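# Dispense one adhesive dot on every gold pad

## Task

Place a single dot of paste from the dispenser, roughly 110 microliters, on every gold pad on the plate. Each dot must stay round and raised (not squashed) and lie entirely inside its pad. Any paste beyond a tiny smear outside the pads, including on a neighbouring pad, is a failure. The scrap strip beside the plate may be used for test dots or purging. Paste left oozing or dangling as a long string from the tip drops straight down afterwards, however high the tip is. Finish with the tip raised well clear of the plate.

## Robot and tools

Robot. There are two arms. left_arm carries a parallel gripper and right_arm carries a paste dispensing head. This job is done with right_arm. left_arm only needs to stay parked and out of the way.

Frame. Every position, orientation and velocity is in the scene frame. Its origin is at table-top height, halfway between the two arms' nominal bases. +z is up, +x points out over the table, and left_arm sits on the +y side. Positions are in metres. Orientations are quaternions written w, x, y, z. Readings can be off by a few centimetres, so use the cameras to confirm where things are.

Tool point. For right_arm, end_effector_position is the centre of the tip's opening, and its +z axis points out of the tip. To dispense straight down, the tool +z must point along world -z. A tilt of up to about 30 degrees keeps everything but the tip off a flat surface, but a tilted tip lays paste off to one side. For left_arm, the point reported is between the closed finger pads, and the fingers point along its +z axis.

Row layout. Every call that moves the robot uses rows of 18 plain numbers, always for both arms, in this order:
1-7: left_arm x, y, z, qw, qx, qy, qz.
8-10: the gripper's position, force_limit and speed.
11-17: right_arm x, y, z, qw, qx, qy, qz.
18: the plunger.
The pose numbers are an absolute target (a pose) in the scene frame, not an offset. Numbers 8-10 and 18 lie in [-1, 1].
Gripper position: +1 is fully open (85 mm), about -0.8 is pads touching, and -1 closes until something blocks it. force_limit and speed both start at +1. To leave the gripper unchanged, repeat the values you last sent; a 0 counts as a new command.
Plunger: this is a rate, not a place. +1 pushes at 640 ul/s, -1 pulls back at the same rate, and values in between scale in proportion. Anything within 0.01 of 0 holds the plunger still.

execute_actions(actions, cameras). actions is a list of actions. Each action is a table of up to 15 rows, one row per 1/30 s step. A shorter table repeats its last row until the 15 steps (0.5 s) are used. A target lying more than 0.6 m from the current end effector position along any of its axes gets the action refused. A malformed first action refuses the whole call. Sending an empty actions list just reports the state. The plunger runs only while actions execute and is idle between them.

move(target, speed, blend, stop_force, zero, blocking, cameras). This drives straight-line paths toward absolute poses. target is one 18-number row or a list of up to 15 rows, all within 10 s in total.
- speed: in m/s, 0.002 to 3.2, default 0.25. Rotation is capped at twice that value in rad/s.
- blend: in metres; it rounds the corners of a list.
- stop_force: 4 to 120 N, one value for both arms. It ends an arm's path when pushback along its direction of travel reaches that level. It is unreliable while the end effector rotates. Leave it out when lifting off a surface.
- zero: re-zeroes the force baseline first (default true).
- blocking=false: the call returns early while the move continues. It cannot be combined with stop_force.
The plunger value of the first target acts until the move ends. The result adds a move: line telling how it ended (done, off_target, moving, held, fault) and which limits applied (paced = command clipped, held = steps withheld).

Other tools.
- wait(seconds): 0 to 10 s, with every arm holding its last command.
- stop(): brakes a running move.
- zoom_image(camera, region): camera is cam_high, cam_left_wrist or cam_right_wrist. region is [x0, y0, x1, y1] in image pixels, at most 504x504.
- zero_wrist_force(arm): arm is left_arm or right_arm; it re-zeroes that arm's force sensor.
- finished_scene(scene): give the current scene number. This ends the scene permanently, so call it only after the dots are done and the tip is raised.

Cameras. cam_high is fixed, 896x504. cam_left_wrist is 896x504. cam_right_wrist is a 672x504 fisheye on the dispenser arm, good for checking that the tip sits over a pad.

Results. Each result gives every end effector's position, quaternion and velocities, plus a Hand target (where the arm is being sent). That can fall short of what you asked, so send the remainder next time. A Joint velocities line reading within noise means the arm is still. Wrist force and torque are along the end effector's own axes. For the dispenser, a z force clearly lower than its value in free air means the tip is pressing on a surface. The dispenser reports left_ml (paste in the barrel) and a status:
- ready: plunger idle.
- moving: plunger travelling.
- empty: plunger at the end of its travel.
- fault: motor stalled, for example against a blocked tip. Clear it with a pull-back.

Dispensing behaviour. Pressure has to build before paste emerges, so the first push after a start or a pull-back delivers less than commanded. Flow also continues after the plunger stops, until a pull-back ends it. For 110 ul, calibrate on the scrap strip first, for example about 0.5 s near plunger 0.35 plus whatever makes up for the lag, then adjust. Hold the tip about one dot diameter above the pad:
- Lower than that flattens the dot.
- Touching the surface blocks the flow.
- Much higher makes the paste land late and off target.
After each dot, pull back briefly and then rise straight up so the thread breaks. Leaving sideways drags a string, and paste hanging on the tip falls on whatever the tip next approaches. Between pads, travel high enough and check the tip is clean.

Things to avoid.
- Pressing the tip into the plate.
- Collisions between the arms.
- Paths passing close to an arm's own base.
- Large orientation changes: orientation is clipped to 32 degrees from the measured one each step.
- Contact forces near 150 N or joint torque limits, which stop an arm for 10 s.
- Long stretched-out holds that overheat motors.
To keep an arm still, resend the exact pose from the last result each call. To keep the dispenser's orientation steady, repeat the same quaternion every time.

Each tool is called after ">>>" as name(argument=value, ...), one argument or row to a line, values as JSON.

## Session

>>> execute_actions(
  actions=[],
)

Scene clock: 0.00 s.
left_arm: end_effector_position=(+0.6234, +0.5667, +0.2203) position_measured=3 object_status=3 end_effector_quat_wxyz=(+0.000, +0.025, +1.000, +0.000) | right_arm: end_effector_position=(+0.5368, -0.0976, +0.1976) left_ml=47.6 status=ready end_effector_quat_wxyz=(+0.000, +0.690, +0.723, +0.000)
Joint positions: left_arm=[-0.281 -1.556 2.144 -2.158 -1.571 -0.281] | right_arm=[0.546 -1.345 1.559 -1.785 -1.571 -1.024]
Joint velocities: within noise
Joint torques (N m): no reading
Wrist force (N): no reading
Wrist torque (N m): no reading
Wrist force, peak (N): no reading
Hand target: left_arm +0.6234, +0.5667, +0.2203; +0.000, +0.025, +1.000, +0.000 | right_arm +0.5368, -0.0976, +0.1976; +0.000, +0.690, +0.723, +0.000

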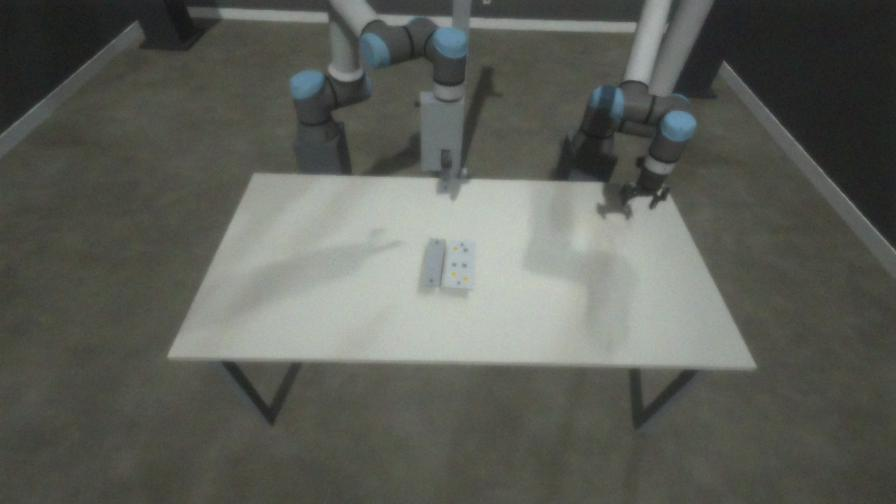

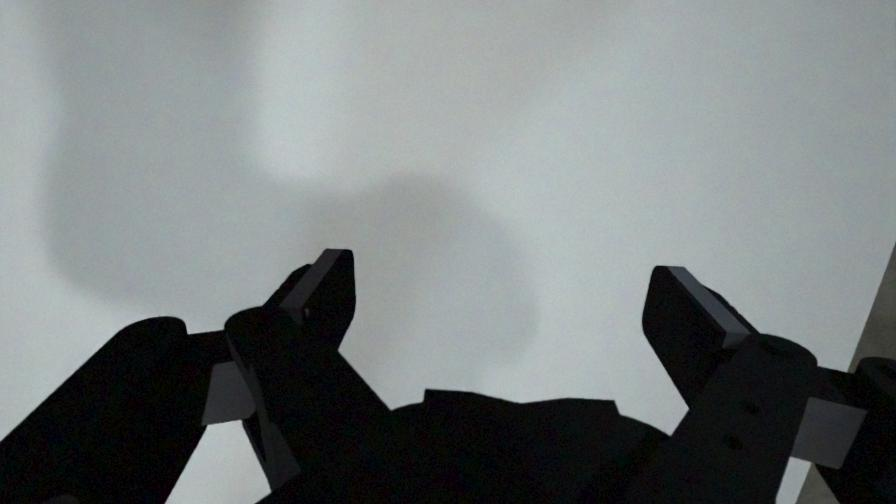

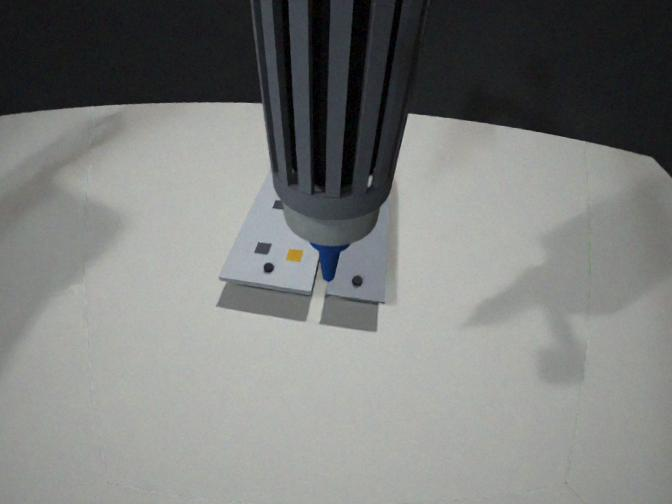

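>>> zoom_image(
  camera="cam_high",
  region=[400, 220, 500, 310],
)

>>> zoom_image(
  camera="cam_right_wrist",
  region=[190, 160, 430, 340],
)

Scaled by 5.040 (camera's finer frame: 1280x720).

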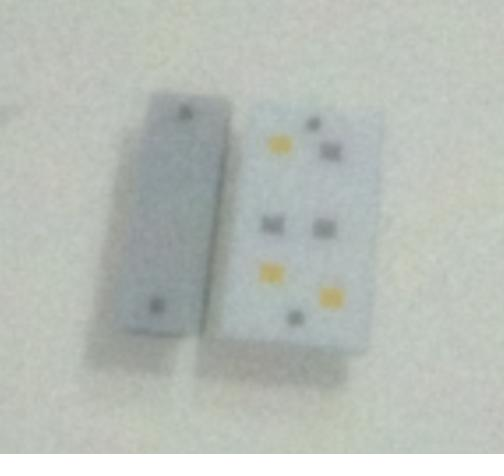

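Scaled by 2.100 (camera's finer frame: 960x720).

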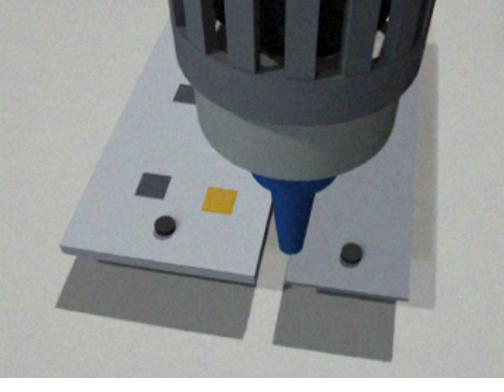

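>>> move(
  target=[0.6234,0.5667,0.2203,0,0.025,1,0,1,1,1,0.70,-0.19,0.20,0,0.690,0.723,0,0],
  cameras=["cam_right_wrist"],
)

>>> zoom_image(
  camera="cam_right_wrist",
  region=[60, 130, 380, 370],
)

Scene clock: 40.93 s.
left_arm: end_effector_position=(+0.6234, +0.5667, +0.2203) position_measured=3 object_status=3 end_effector_quat_wxyz=(+0.000, +0.025, +1.000, +0.000) | right_arm: end_effector_position=(+0.7000, -0.1900, +0.1999) left_ml=47.6 status=ready end_effector_quat_wxyz=(+0.000, +0.690, +0.723, +0.000)
Joint positions: left_arm=[-0.28 -1.556 2.144 -2.158 -1.571 -0.281] | right_arm=[0.359 -1.238 1.416 -1.748 -1.571 -1.212]
Joint torques (N m): left_arm=[13.3 -34.52 -44.64 -3.32 -0.13 -1.95] | right_arm=[5.09 -87.65 -47.59 -6.55 2.27 3.56]
Wrist force (N): left_arm=[0.7 -0.1 -0.3] | right_arm=[0.1 -0.3 0.3]
Wrist torque (N m): left_arm=[-0.01 -0.11 0.00] | right_arm=[-0.18 0.00 0.06]
Wrist force, peak (N): left_arm=[0.9 -0.3 -0.3] | right_arm=[1.9 -2.6 0.6]
Hand target: left_arm +0.6234, +0.5667, +0.2203; +0.000, +0.025, +1.000, +0.000 | right_arm +0.7000, -0.1900, +0.2000; +0.000, +0.690, +0.723, +0.000
Off the commanded pose: left_arm 0.000 m, 0 deg | right_arm 0.000 m, 0 deg.
move: done
cam_right_wrist: T_world_to_cam=[[0.0474104, -0.997877, 0.0446469, -0.236881], [-0.791317, -0.0647979, -0.607962, 0.670503], [0.609565, -0.00650618, -0.79271, -0.166816], [0, 0, 0, 1]] pos_world=[0.643496, -0.194016, 0.28598]

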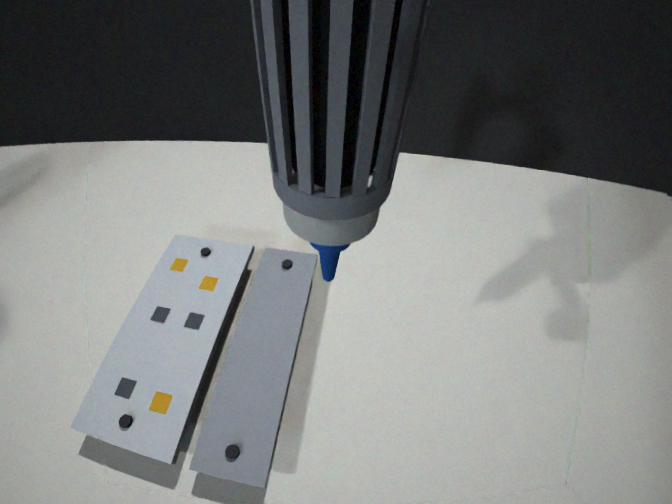

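Scaled by 1.575 (camera's finer frame: 960x720).

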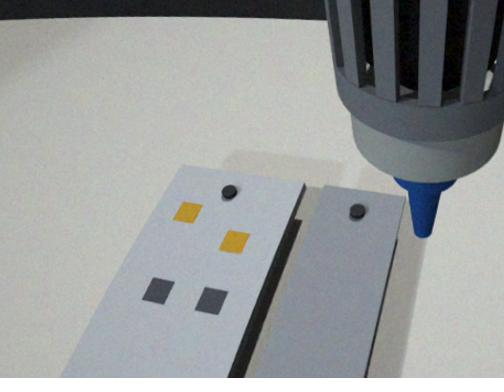

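>>> zoom_image(
  camera="cam_right_wrist",
  region=[40, 320, 290, 500],
)

>>> move(
  target=[0.6234,0.5667,0.2203,0,0.025,1,0,1,1,1,0.70,0.10,0.20,0,0.690,0.723,0,0],
  cameras=["cam_right_wrist"],
)

>>> zoom_image(
  camera="cam_right_wrist",
  region=[300, 210, 620, 450],
)

Scaled by 2.016 (camera's finer frame: 960x720).

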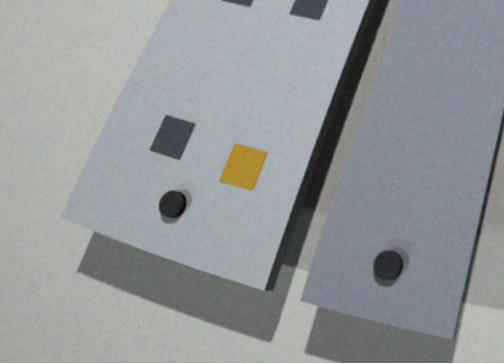

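Scene clock: 55.10 s.
left_arm: end_effector_position=(+0.6234, +0.5667, +0.2203) position_measured=3 object_status=3 end_effector_quat_wxyz=(+0.000, +0.025, +1.000, +0.000) | right_arm: end_effector_position=(+0.6999, +0.1000, +0.1999) left_ml=47.6 status=ready end_effector_quat_wxyz=(+0.000, +0.690, +0.723, +0.000)
Joint positions: left_arm=[-0.28 -1.556 2.144 -2.158 -1.571 -0.281] | right_arm=[0.614 -0.893 0.891 -1.569 -1.571 -0.957]
Joint torques (N m): left_arm=[5.54 -37.47 -36.43 -3.29 1.99 0.07] | right_arm=[-9.74 -106.42 -56.56 -6.28 -2.37 -3.1]
Wrist force (N): left_arm=[0.1 0.0 0.2] | right_arm=[0.2 -0.2 0.7]
Wrist torque (N m): left_arm=[0.00 -0.02 0.00] | right_arm=[-0.10 -0.04 0.05]
Wrist force, peak (N): left_arm=[0.9 -0.2 0.0] | right_arm=[3.0 -0.2 0.7]
Hand target: left_arm +0.6234, +0.5667, +0.2203; +0.000, +0.025, +1.000, +0.000 | right_arm +0.7000, +0.1000, +0.2000; +0.000, +0.690, +0.723, +0.000
Off the commanded pose: left_arm 0.000 m, 0 deg | right_arm 0.000 m, 0 deg.
move: done
cam_right_wrist: T_world_to_cam=[[0.0474144, -0.997877, 0.0446501, 0.0526091], [-0.791317, -0.064803, -0.607962, 0.689161], [0.609565, -0.00650622, -0.79271, -0.164947], [0, 0, 0, 1]] pos_world=[0.643396, 0.096084, 0.28588]

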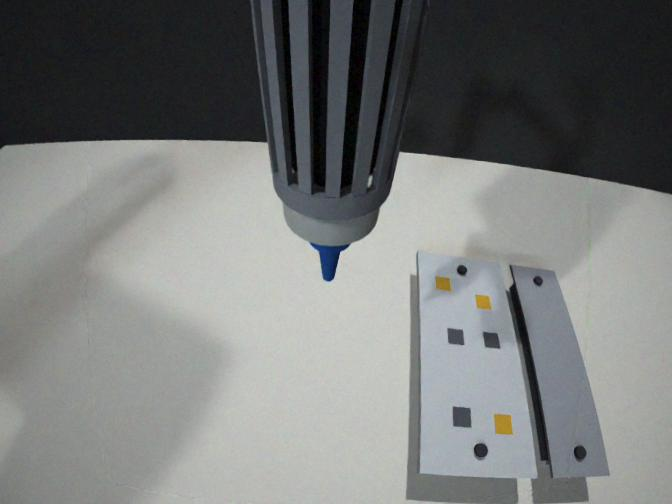

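Scaled by 1.575 (camera's finer frame: 960x720).

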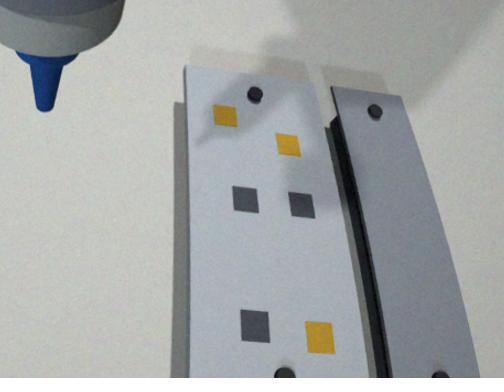

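>>> move(
  target=[0.6234,0.5667,0.2203,0,0.025,1,0,1,1,1,0.72,-0.134,0.07,0,0.690,0.723,0,0],
  cameras=["cam_right_wrist", "cam_high"],
)

>>> zoom_image(
  camera="cam_right_wrist",
  region=[150, 180, 470, 420],
)

Scene clock: 96.90 s.
left_arm: end_effector_position=(+0.6234, +0.5667, +0.2203) position_measured=3 object_status=3 end_effector_quat_wxyz=(+0.000, +0.025, +1.000, +0.000) | right_arm: end_effector_position=(+0.7201, -0.1340, +0.0703) left_ml=47.6 status=ready end_effector_quat_wxyz=(+0.000, +0.690, +0.723, +0.000)
Joint positions: left_arm=[-0.28 -1.556 2.144 -2.158 -1.571 -0.281] | right_arm=[0.405 -1.103 1.458 -1.926 -1.571 -1.166]
Joint torques (N m): left_arm=[-3.16 -48.96 -39.05 -4 2.12 -0.25] | right_arm=[8.28 -69 -44.05 -2.42 1.05 3.64]
Wrist force (N): left_arm=[0.1 -0.1 -0.3] | right_arm=[0.4 -0.1 0.4]
Wrist torque (N m): left_arm=[-0.02 -0.01 0.00] | right_arm=[-0.04 -0.15 0.03]
Wrist force, peak (N): left_arm=[0.9 -0.4 -0.2] | right_arm=[2.7 -0.5 -1.2]
Hand target: left_arm +0.6234, +0.5667, +0.2203; +0.000, +0.025, +1.000, +0.000 | right_arm +0.7200, -0.1340, +0.0700; +0.000, +0.690, +0.723, +0.000
Off the commanded pose: left_arm 0.000 m, 0 deg | right_arm 0.000 m, 0 deg.
move: done
cam_right_wrist: T_world_to_cam=[[0.0473602, -0.997891, 0.0443897, -0.17599], [-0.791063, -0.064604, -0.608314, 0.611103], [0.609899, -0.0063051, -0.792454, -0.281752], [0, 0, 0, 1]] pos_world=[0.663596, -0.137916, 0.15628]
Images, in order (width x height): cam_high 896x504, cam_right_wrist 672x504.

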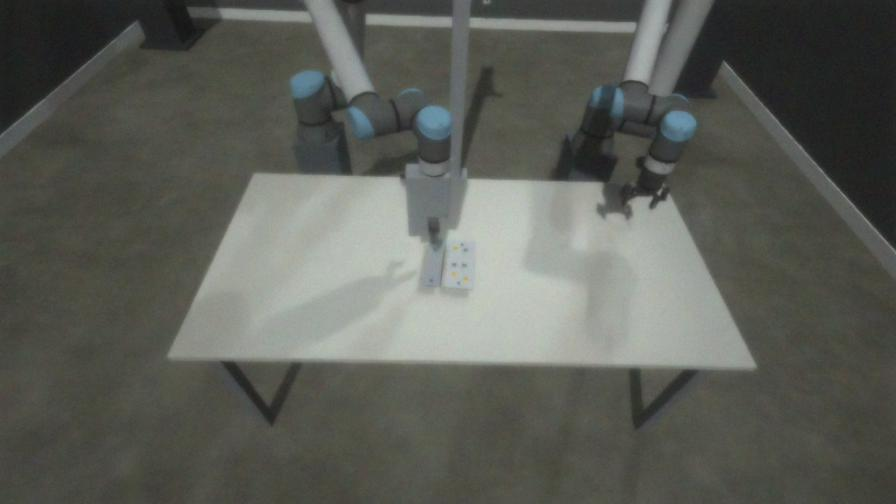

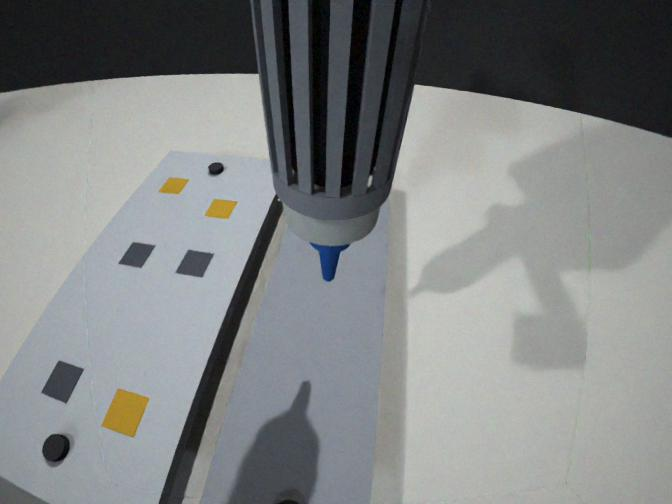

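Scaled by 1.575 (camera's finer frame: 960x720).

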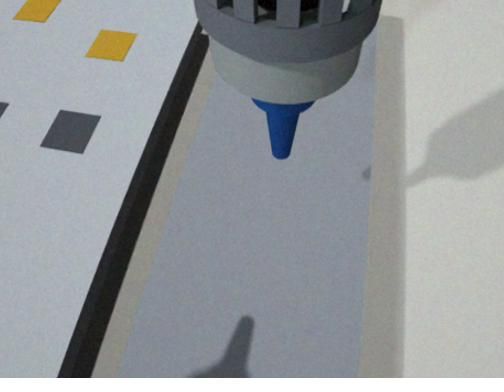

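>>> move(
  target=[0.6234,0.5667,0.2203,0,0.025,1,0,1,1,1,0.72,-0.134,0.045,0,0.690,0.723,0,0],
  speed=0.1,
  cameras=[],
)

>>> move(
  target=[0.6234,0.5667,0.2203,0,0.025,1,0,1,1,1,0.72,-0.134,0.020,0,0.690,0.723,0,0],
  speed=0.003,
  stop_force=4,
  cameras=["cam_right_wrist"],
)

>>> zoom_image(
  camera="cam_right_wrist",
  region=[250, 210, 410, 330],
)

Scene clock: 108.20 s.
left_arm: end_effector_position=(+0.6234, +0.5667, +0.2203) position_measured=3 object_status=3 end_effector_quat_wxyz=(+0.000, +0.025, +1.000, +0.000) | right_arm: end_effector_position=(+0.7200, -0.1340, +0.0447) left_ml=47.6 status=ready end_effector_quat_wxyz=(+0.000, +0.690, +0.723, +0.000)
Joint positions: left_arm=[-0.28 -1.556 2.144 -2.158 -1.571 -0.281] | right_arm=[0.406 -1.088 1.482 -1.965 -1.571 -1.165]
Joint torques (N m): left_arm=[-1.29 -48.88 -39.86 -4.01 1.72 -0.5] | right_arm=[11.85 -103.35 -56.69 -1.57 -1.77 3.48]
Wrist force (N): left_arm=[0.1 -0.2 -0.1] | right_arm=[0.3 0.0 0.7]
Wrist torque (N m): left_arm=[-0.03 -0.02 0.00] | right_arm=[0.00 -0.13 0.02]
Wrist force, peak (N): left_arm=[0.6 0.1 -0.9] | right_arm=[0.4 0.1 1.3]
Hand target: left_arm +0.6234, +0.5667, +0.2203; +0.000, +0.025, +1.000, +0.000 | right_arm +0.7200, -0.1340, +0.0450; +0.000, +0.690, +0.723, +0.000
Off the commanded pose: left_arm 0.000 m, 0 deg | right_arm 0.000 m, 0 deg.
move: done

Scene clock: 113.43 s.
left_arm: end_effector_position=(+0.6234, +0.5667, +0.2203) position_measured=3 object_status=3 end_effector_quat_wxyz=(+0.000, +0.025, +1.000, +0.000) | right_arm: end_effector_position=(+0.7200, -0.1340, +0.0311) left_ml=47.6 status=ready end_effector_quat_wxyz=(+0.000, +0.690, +0.723, +0.000)
Joint positions: left_arm=[-0.28 -1.556 2.144 -2.158 -1.571 -0.281] | right_arm=[0.406 -1.079 1.495 -1.986 -1.571 -1.165]
Joint torques (N m): left_arm=[-2.48 -48.18 -39.93 -4.01 1.75 -0.46] | right_arm=[13.53 -77.15 -47.99 -1.64 0.64 3.6]
Wrist force (N): left_arm=[0.2 -0.1 -0.3] | right_arm=[-0.2 -2.3 -10.3]
Wrist torque (N m): left_arm=[-0.02 -0.04 0.00] | right_arm=[-0.06 -0.31 0.01]
Wrist force, peak (N): left_arm=[0.9 -0.1 -0.2] | right_arm=[-1.2 -3.5 -11.8]
Hand target: left_arm +0.6234, +0.5667, +0.2203; +0.000, +0.025, +1.000, +0.000 | right_arm +0.7200, -0.1340, +0.0311; +0.000, +0.690, +0.723, +0.000
Off the commanded pose: left_arm 0.000 m, 0 deg | right_arm 0.011 m, 0 deg.
move: contact (right_arm)
cam_right_wrist: T_world_to_cam=[[0.0473306, -0.997883, 0.0445964, -0.174249], [-0.791236, -0.0647047, -0.608077, 0.587252], [0.609676, -0.00650561, -0.792624, -0.312614], [0, 0, 0, 1]] pos_world=[0.663496, -0.137916, 0.11708]

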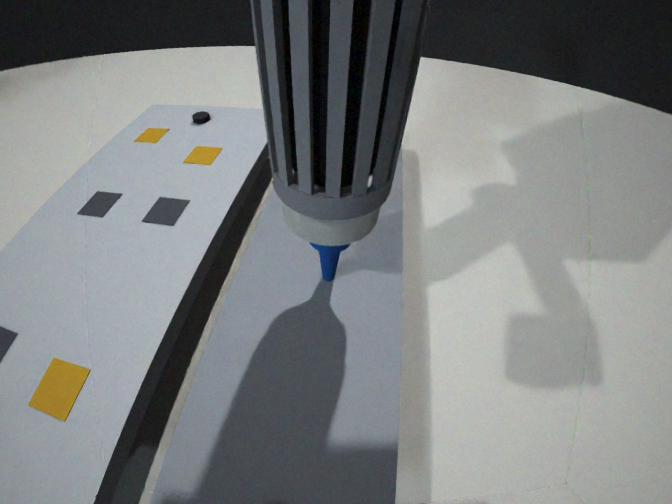

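Scaled by 3.150 (camera's finer frame: 960x720).

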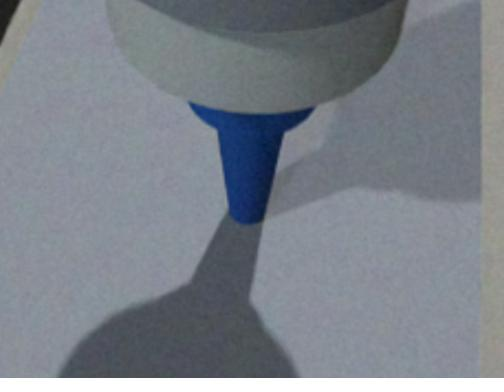

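>>> move(
  target=[
    [0.6234,0.5667,0.2203,0,0.025,1,0,1,1,1,0.72,-0.134,0.050,0,0.690,0.723,0,0],
    [0.6234,0.5667,0.2203,0,0.025,1,0,1,1,1,0.680,-0.134,0.050,0,0.690,0.723,0,0],
    [0.6234,0.5667,0.2203,0,0.025,1,0,1,1,1,0.680,-0.134,0.0352,0,0.690,0.723,0,0],
  ],
  speed=0.1,
  cameras=["cam_right_wrist"],
)

>>> execute_actions(
  actions=[
    [[0.6234,0.5667,0.2203,0,0.025,1,0,1,1,1,0.680,-0.134,0.0352,0,0.690,0.723,0,0.2]],
    [[0.6234,0.5667,0.2203,0,0.025,1,0,1,1,1,0.680,-0.134,0.0352,0,0.690,0.723,0,0.1465]],
  ],
  cameras=["cam_right_wrist"],
)

>>> zoom_image(
  camera="cam_right_wrist",
  region=[270, 220, 390, 310],
)

>>> wait(
  seconds=2,
  cameras=["cam_right_wrist"],
)

>>> zoom_image(
  camera="cam_right_wrist",
  region=[270, 220, 390, 310],
)

Scene clock: 136.37 s.
left_arm: end_effector_position=(+0.6234, +0.5667, +0.2203) position_measured=3 object_status=3 end_effector_quat_wxyz=(+0.000, +0.025, +1.000, +0.000) | right_arm: end_effector_position=(+0.6799, -0.1339, +0.0350) left_ml=47.6 status=ready end_effector_quat_wxyz=(+0.000, +0.690, +0.723, +0.000) end_effector_velocity=(-0.001, -0.003, +0.000) end_effector_angular_velocity=(-0.002, +0.004, -0.003)
Joint positions: left_arm=[-0.28 -1.556 2.144 -2.158 -1.571 -0.281] | right_arm=[0.425 -1.13 1.565 -2.006 -1.571 -1.146]
Joint velocities: left_arm=[within noise] | right_arm=[-0.002 -0.001 -0.001 0.006 0 0.001]
Joint torques (N m): left_arm=[-1.89 -48.38 -43.57 -4.4 1.85 -0.94] | right_arm=[-16.57 -99.29 -54.89 -1.38 1.34 -3.34]
Wrist force (N): left_arm=[0.5 -0.1 -0.4] | right_arm=[0.4 -0.3 0.6]
Wrist torque (N m): left_arm=[-0.01 -0.07 0.00] | right_arm=[-0.12 -0.18 0.01]
Wrist force, peak (N): left_arm=[0.8 0.1 -0.7] | right_arm=[-0.2 -1.8 -9.7]
Hand target: left_arm +0.6234, +0.5667, +0.2203; +0.000, +0.025, +1.000, +0.000 | right_arm +0.6800, -0.1340, +0.0352; +0.000, +0.690, +0.723, +0.000
Off the commanded pose: left_arm 0.000 m, 0 deg | right_arm 0.000 m, 0 deg.
move: done
cam_right_wrist: T_world_to_cam=[[0.047405, -0.997877, 0.0446544, -0.172587], [-0.791232, -0.0647991, -0.608073, 0.558019], [0.609676, -0.00650631, -0.792624, -0.285057], [0, 0, 0, 1]] pos_world=[0.623496, -0.137916, 0.12108]

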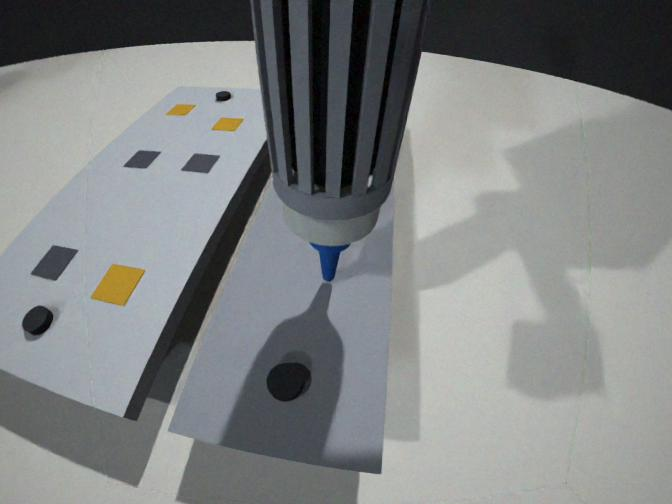

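Scene clock: 137.60 s.
left_arm: end_effector_position=(+0.6234, +0.5667, +0.2203) position_measured=3 object_status=3 end_effector_quat_wxyz=(+0.000, +0.025, +1.000, +0.000) | right_arm: end_effector_position=(+0.6800, -0.1340, +0.0352) left_ml=47.5 status=ready end_effector_quat_wxyz=(+0.000, +0.690, +0.723, +0.000)
Joint positions: left_arm=[-0.28 -1.556 2.144 -2.158 -1.571 -0.281] | right_arm=[0.425 -1.13 1.565 -2.006 -1.571 -1.146]
Joint torques (N m): left_arm=[-2.07 -47.25 -42.94 -4.43 1.49 -1] | right_arm=[-16.37 -96.72 -51.73 -1.47 1.66 -3.3]
Wrist force (N): left_arm=[0.6 -0.1 -0.8] | right_arm=[0.3 -0.2 0.6]
Wrist torque (N m): left_arm=[-0.02 -0.09 0.00] | right_arm=[-0.06 -0.13 0.01]
Wrist force, peak (N): left_arm=[0.6 -0.1 -0.8] | right_arm=[0.3 -0.6 0.8]
Hand target: left_arm +0.6234, +0.5667, +0.2203; +0.000, +0.025, +1.000, +0.000 | right_arm +0.6800, -0.1340, +0.0352; +0.000, +0.690, +0.723, +0.000
Off the commanded pose: left_arm 0.000 m, 0 deg | right_arm 0.000 m, 0 deg.
cam_right_wrist: T_world_to_cam=[[0.0473306, -0.997883, 0.0445964, -0.172543], [-0.791236, -0.0647047, -0.608077, 0.558157], [0.609676, -0.00650561, -0.792624, -0.284898], [0, 0, 0, 1]] pos_world=[0.623496, -0.137916, 0.12128]

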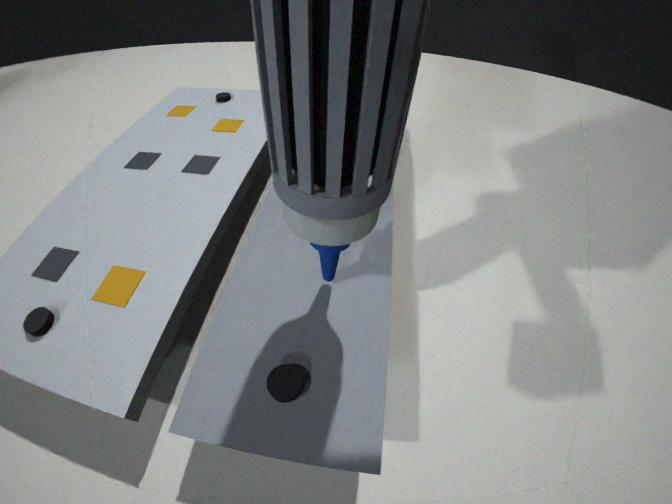

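Scaled by 4.200 (camera's finer frame: 960x720).

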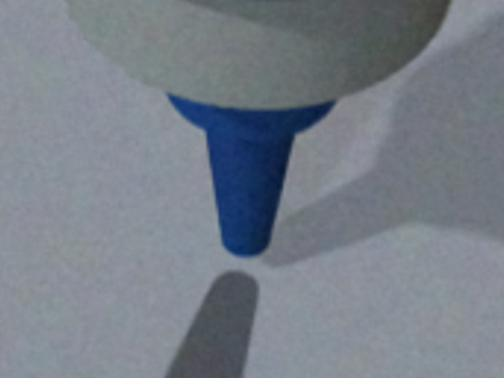

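Scene clock: 139.60 s.
left_arm: end_effector_position=(+0.6234, +0.5667, +0.2203) position_measured=3 object_status=3 end_effector_quat_wxyz=(+0.000, +0.025, +1.000, +0.000) | right_arm: end_effector_position=(+0.6800, -0.1340, +0.0352) left_ml=47.5 status=ready end_effector_quat_wxyz=(+0.000, +0.690, +0.723, +0.000)
Joint positions: left_arm=[-0.28 -1.556 2.144 -2.158 -1.571 -0.281] | right_arm=[0.425 -1.13 1.565 -2.006 -1.571 -1.146]
Joint torques (N m): left_arm=[-0.46 -50.38 -43.28 -4.09 1.8 -0.94] | right_arm=[-14.99 -97.87 -47.56 -2.14 1.86 -3.66]
Wrist force (N): left_arm=[0.0 -0.2 -0.7] | right_arm=[0.3 0.2 0.3]
Wrist torque (N m): left_arm=[-0.02 0.00 0.00] | right_arm=[0.08 -0.13 0.02]
Wrist force, peak (N): left_arm=[0.7 -0.3 -0.6] | right_arm=[0.7 -0.1 0.7]
Hand target: left_arm +0.6234, +0.5667, +0.2203; +0.000, +0.025, +1.000, +0.000 | right_arm +0.6800, -0.1340, +0.0352; +0.000, +0.690, +0.723, +0.000
Off the commanded pose: left_arm 0.000 m, 0 deg | right_arm 0.000 m, 0 deg.
wait: 2.00 s; at rest by 0.17 s
cam_right_wrist: T_world_to_cam=[[0.047392, -0.997884, 0.0445177, -0.172572], [-0.791232, -0.0647055, -0.608083, 0.558155], [0.609676, -0.00640561, -0.792625, -0.284885], [0, 0, 0, 1]] pos_world=[0.623496, -0.137916, 0.12128]

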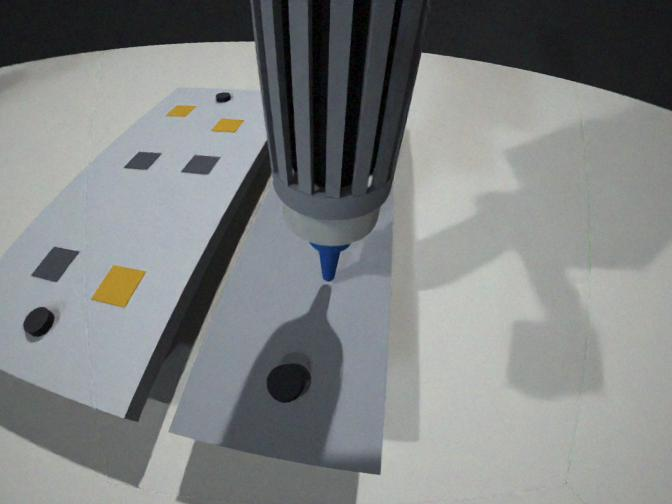

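Scaled by 4.200 (camera's finer frame: 960x720).

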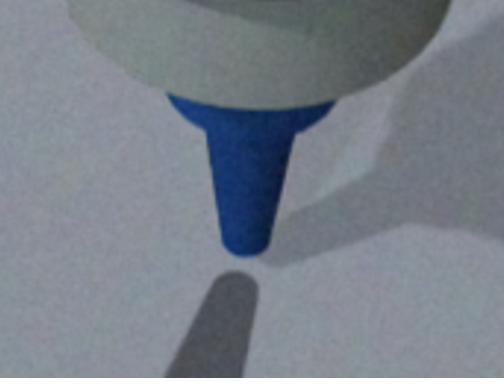

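>>> execute_actions(
  actions=[
    [[0.6234,0.5667,0.2203,0,0.025,1,0,1,1,1,0.680,-0.134,0.0352,0,0.690,0.723,0,0.2]],
    [[0.6234,0.5667,0.2203,0,0.025,1,0,1,1,1,0.680,-0.134,0.0352,0,0.690,0.723,0,0.1465]],
  ],
  cameras=["cam_right_wrist"],
)

>>> zoom_image(
  camera="cam_right_wrist",
  region=[270, 220, 390, 310],
)

>>> wait(
  seconds=2,
  cameras=["cam_right_wrist"],
)

>>> zoom_image(
  camera="cam_right_wrist",
  region=[270, 220, 390, 310],
)

Scene clock: 153.20 s.
left_arm: end_effector_position=(+0.6234, +0.5667, +0.2203) position_measured=3 object_status=3 end_effector_quat_wxyz=(+0.000, +0.025, +1.000, +0.000) | right_arm: end_effector_position=(+0.6800, -0.1340, +0.0352) left_ml=47.4 status=ready end_effector_quat_wxyz=(+0.000, +0.690, +0.723, +0.000)
Joint positions: left_arm=[-0.28 -1.556 2.144 -2.158 -1.571 -0.281] | right_arm=[0.425 -1.13 1.565 -2.006 -1.571 -1.146]
Joint torques (N m): left_arm=[-1.19 -49.06 -44.29 -4.42 1.66 -0.88] | right_arm=[-10.81 -95.13 -43.76 -3.8 1.74 -2.92]
Wrist force (N): left_arm=[0.3 -0.2 -0.2] | right_arm=[0.3 -0.1 0.4]
Wrist torque (N m): left_arm=[-0.03 -0.05 0.00] | right_arm=[-0.02 -0.15 0.02]
Wrist force, peak (N): left_arm=[0.6 -0.3 -0.8] | right_arm=[0.5 -0.7 0.7]
Hand target: left_arm +0.6234, +0.5667, +0.2203; +0.000, +0.025, +1.000, +0.000 | right_arm +0.6800, -0.1340, +0.0352; +0.000, +0.690, +0.723, +0.000
Off the commanded pose: left_arm 0.000 m, 0 deg | right_arm 0.000 m, 0 deg.
cam_right_wrist: T_world_to_cam=[[0.047392, -0.997884, 0.0445177, -0.172568], [-0.791232, -0.0647055, -0.608083, 0.558094], [0.609676, -0.00640561, -0.792625, -0.284964], [0, 0, 0, 1]] pos_world=[0.623496, -0.137916, 0.12118]

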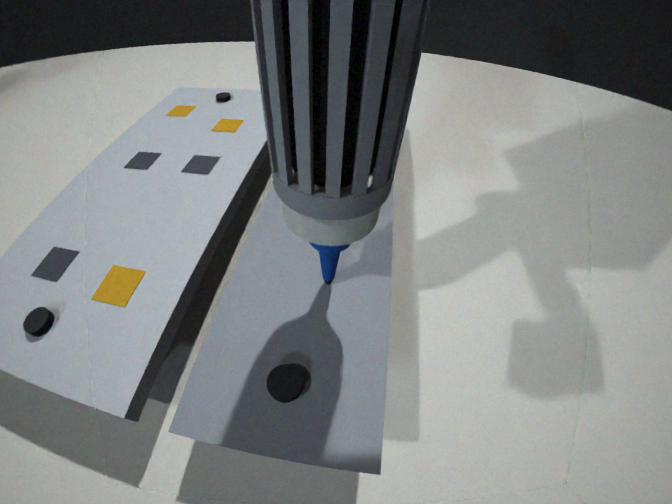

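Scaled by 4.200 (camera's finer frame: 960x720).

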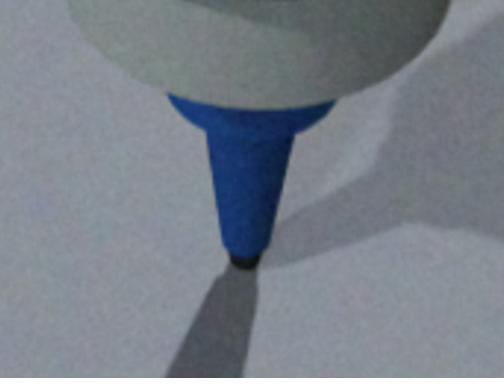

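Scene clock: 155.20 s.
left_arm: end_effector_position=(+0.6234, +0.5667, +0.2203) position_measured=3 object_status=3 end_effector_quat_wxyz=(+0.000, +0.025, +1.000, +0.000) | right_arm: end_effector_position=(+0.6800, -0.1340, +0.0352) left_ml=47.4 status=ready end_effector_quat_wxyz=(+0.000, +0.690, +0.723, +0.000)
Joint positions: left_arm=[-0.28 -1.556 2.144 -2.158 -1.571 -0.281] | right_arm=[0.425 -1.13 1.565 -2.006 -1.571 -1.146]
Joint torques (N m): left_arm=[-0.95 -48.98 -43.42 -4.19 1.44 -1.23] | right_arm=[-10.88 -95.12 -43.63 -4.06 2.07 -2.68]
Wrist force (N): left_arm=[0.5 0.0 -0.5] | right_arm=[0.2 0.0 0.5]
Wrist torque (N m): left_arm=[0.01 -0.09 0.00] | right_arm=[-0.01 -0.08 0.02]
Wrist force, peak (N): left_arm=[0.7 -0.1 -0.7] | right_arm=[0.7 -0.2 0.8]
Hand target: left_arm +0.6234, +0.5667, +0.2203; +0.000, +0.025, +1.000, +0.000 | right_arm +0.6800, -0.1340, +0.0352; +0.000, +0.690, +0.723, +0.000
Off the commanded pose: left_arm 0.000 m, 0 deg | right_arm 0.000 m, 0 deg.
wait: 2.00 s; at rest by 0.17 s
cam_right_wrist: T_world_to_cam=[[0.047392, -0.997884, 0.0445177, -0.172568], [-0.791232, -0.0647055, -0.608083, 0.558094], [0.609676, -0.00640561, -0.792625, -0.284964], [0, 0, 0, 1]] pos_world=[0.623496, -0.137916, 0.12118]

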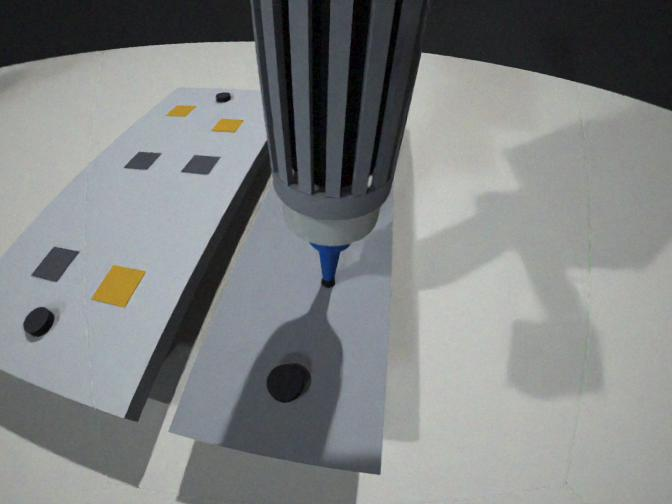

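Scaled by 4.200 (camera's finer frame: 960x720).

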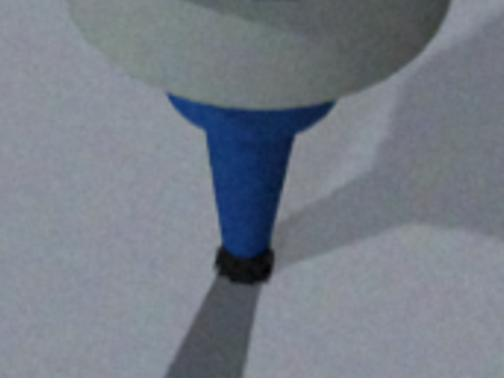

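>>> wait(
  seconds=1,
  cameras=["cam_right_wrist"],
)

>>> zoom_image(
  camera="cam_right_wrist",
  region=[270, 220, 390, 310],
)

>>> wait(
  seconds=4,
  cameras=["cam_right_wrist"],
)

>>> zoom_image(
  camera="cam_right_wrist",
  region=[270, 220, 390, 310],
)

Scene clock: 165.03 s.
left_arm: end_effector_position=(+0.6234, +0.5667, +0.2203) position_measured=3 object_status=3 end_effector_quat_wxyz=(+0.000, +0.025, +1.000, +0.000) | right_arm: end_effector_position=(+0.6800, -0.1340, +0.0352) left_ml=47.4 status=ready end_effector_quat_wxyz=(+0.000, +0.690, +0.723, +0.000)
Joint positions: left_arm=[-0.28 -1.556 2.144 -2.158 -1.571 -0.281] | right_arm=[0.425 -1.13 1.565 -2.006 -1.571 -1.146]
Joint torques (N m): left_arm=[-1.95 -48.65 -43.01 -4.39 1.71 -1.07] | right_arm=[-9.11 -92.4 -44.45 -5.59 1.83 -2.61]
Wrist force (N): left_arm=[0.2 -0.1 -0.5] | right_arm=[0.2 -0.2 0.2]
Wrist torque (N m): left_arm=[-0.01 -0.03 0.00] | right_arm=[-0.05 -0.08 0.02]
Wrist force, peak (N): left_arm=[0.6 -0.4 -0.8] | right_arm=[0.9 -0.5 0.7]
Hand target: left_arm +0.6234, +0.5667, +0.2203; +0.000, +0.025, +1.000, +0.000 | right_arm +0.6800, -0.1340, +0.0352; +0.000, +0.690, +0.723, +0.000
Off the commanded pose: left_arm 0.000 m, 0 deg | right_arm 0.000 m, 0 deg.
wait: 1.00 s; at rest from the start
cam_right_wrist: T_world_to_cam=[[0.047392, -0.997884, 0.0445177, -0.172568], [-0.791232, -0.0647055, -0.608083, 0.558094], [0.609676, -0.00640561, -0.792625, -0.284964], [0, 0, 0, 1]] pos_world=[0.623496, -0.137916, 0.12118]

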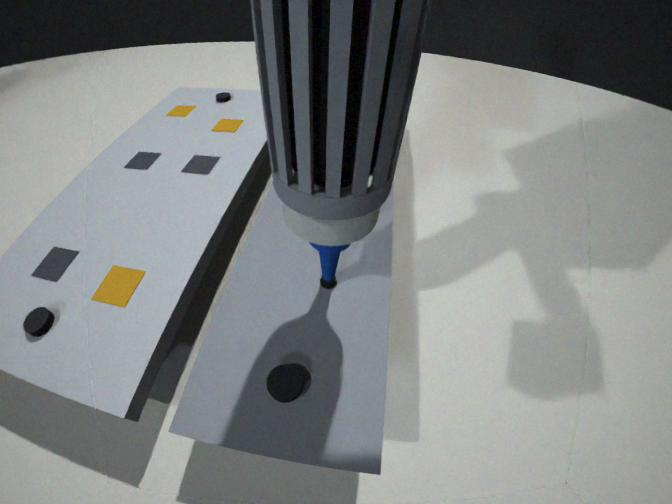

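Scaled by 4.200 (camera's finer frame: 960x720).

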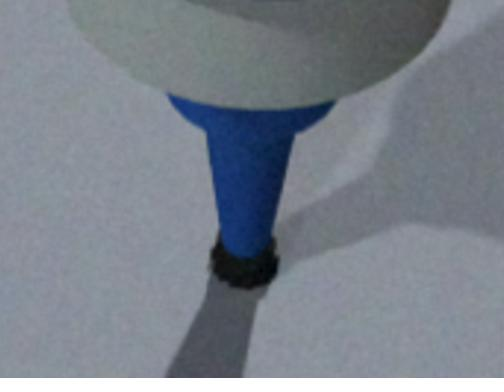

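Scene clock: 169.03 s.
left_arm: end_effector_position=(+0.6234, +0.5667, +0.2203) position_measured=3 object_status=3 end_effector_quat_wxyz=(+0.000, +0.025, +1.000, +0.000) | right_arm: end_effector_position=(+0.6800, -0.1340, +0.0352) left_ml=47.4 status=ready end_effector_quat_wxyz=(+0.000, +0.690, +0.723, +0.000)
Joint positions: left_arm=[-0.28 -1.556 2.144 -2.158 -1.571 -0.281] | right_arm=[0.425 -1.13 1.565 -2.006 -1.571 -1.146]
Joint torques (N m): left_arm=[-3.38 -47.1 -41.8 -4.76 1.6 -0.91] | right_arm=[-9.07 -93.79 -45.79 -5.68 2.23 -2.45]
Wrist force (N): left_arm=[0.1 0.1 -0.3] | right_arm=[0.4 -0.4 0.7]
Wrist torque (N m): left_arm=[0.02 -0.01 0.00] | right_arm=[-0.15 -0.16 0.02]
Wrist force, peak (N): left_arm=[0.3 -0.4 -0.8] | right_arm=[0.6 -0.1 0.9]
Hand target: left_arm +0.6234, +0.5667, +0.2203; +0.000, +0.025, +1.000, +0.000 | right_arm +0.6800, -0.1340, +0.0352; +0.000, +0.690, +0.723, +0.000
Off the commanded pose: left_arm 0.000 m, 0 deg | right_arm 0.000 m, 0 deg.
wait: 4.00 s; at rest by 0.17 s
cam_right_wrist: T_world_to_cam=[[0.047392, -0.997884, 0.0445177, -0.172568], [-0.791232, -0.0647055, -0.608083, 0.558094], [0.609676, -0.00640561, -0.792625, -0.284964], [0, 0, 0, 1]] pos_world=[0.623496, -0.137916, 0.12118]

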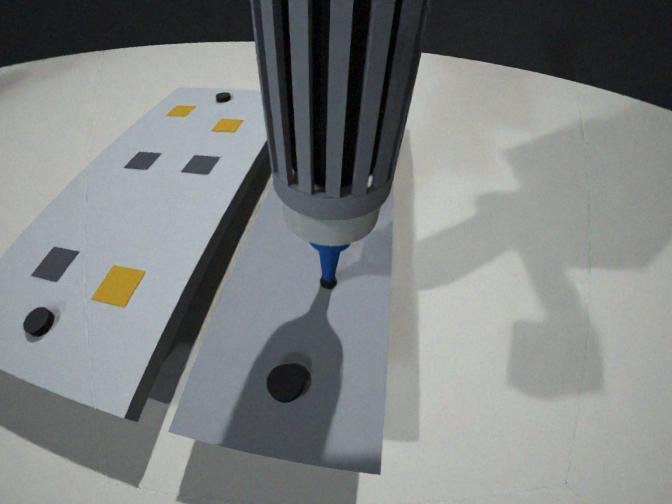

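Scaled by 4.200 (camera's finer frame: 960x720).

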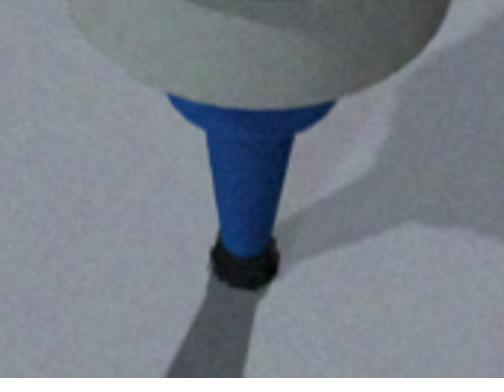

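>>> move(
  target=[0.6234,0.5667,0.2203,0,0.025,1,0,1,1,1,0.680,-0.134,0.075,0,0.690,0.723,0,0],
  speed=0.05,
  cameras=["cam_right_wrist"],
)

>>> zoom_image(
  camera="cam_right_wrist",
  region=[270, 220, 390, 310],
)

>>> zoom_image(
  camera="cam_right_wrist",
  region=[230, 220, 430, 370],
)

Scene clock: 188.53 s.
left_arm: end_effector_position=(+0.6234, +0.5667, +0.2203) position_measured=3 object_status=3 end_effector_quat_wxyz=(+0.000, +0.025, +1.000, +0.000) | right_arm: end_effector_position=(+0.6800, -0.1340, +0.0753) left_ml=47.4 status=ready end_effector_quat_wxyz=(+0.000, +0.690, +0.723, +0.000)
Joint positions: left_arm=[-0.28 -1.556 2.144 -2.158 -1.571 -0.281] | right_arm=[0.425 -1.156 1.527 -1.942 -1.571 -1.146]
Joint torques (N m): left_arm=[-0.03 -48.86 -39.53 -4.7 1.04 -1.27] | right_arm=[-0.28 -61.37 -40.66 -6.24 2.31 -1.72]
Wrist force (N): left_arm=[0.4 0.1 -0.7] | right_arm=[0.7 -0.3 0.6]
Wrist torque (N m): left_arm=[0.02 -0.06 0.00] | right_arm=[-0.12 -0.29 0.01]
Wrist force, peak (N): left_arm=[0.4 -0.1 -1.2] | right_arm=[0.4 -0.2 1.4]
Hand target: left_arm +0.6234, +0.5667, +0.2203; +0.000, +0.025, +1.000, +0.000 | right_arm +0.6800, -0.1340, +0.0750; +0.000, +0.690, +0.723, +0.000
Off the commanded pose: left_arm 0.000 m, 0 deg | right_arm 0.000 m, 0 deg.
move: done
cam_right_wrist: T_world_to_cam=[[0.0473015, -0.997891, 0.0444647, -0.174293], [-0.791104, -0.0646028, -0.608261, 0.58252], [0.60985, -0.00640456, -0.792491, -0.253371], [0, 0, 0, 1]] pos_world=[0.623596, -0.137916, 0.16128]

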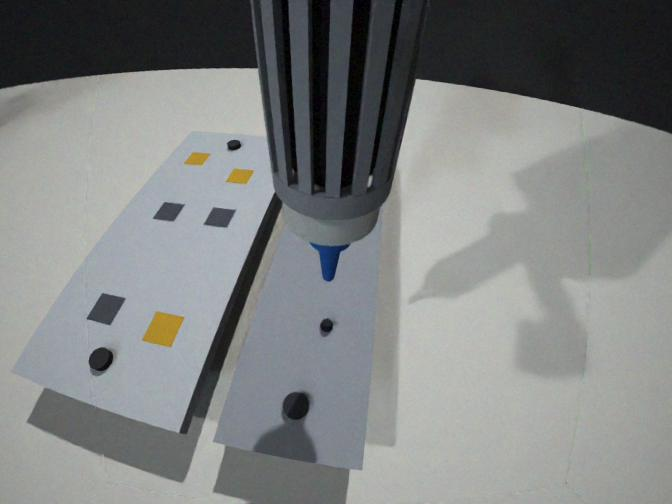

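Scaled by 4.200 (camera's finer frame: 960x720).

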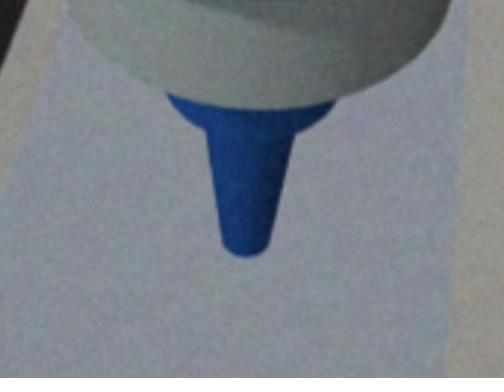

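Scaled by 2.520 (camera's finer frame: 960x720).

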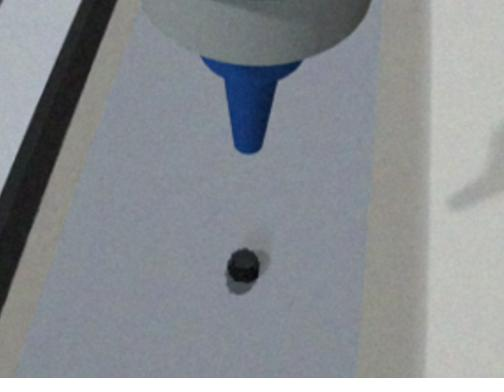

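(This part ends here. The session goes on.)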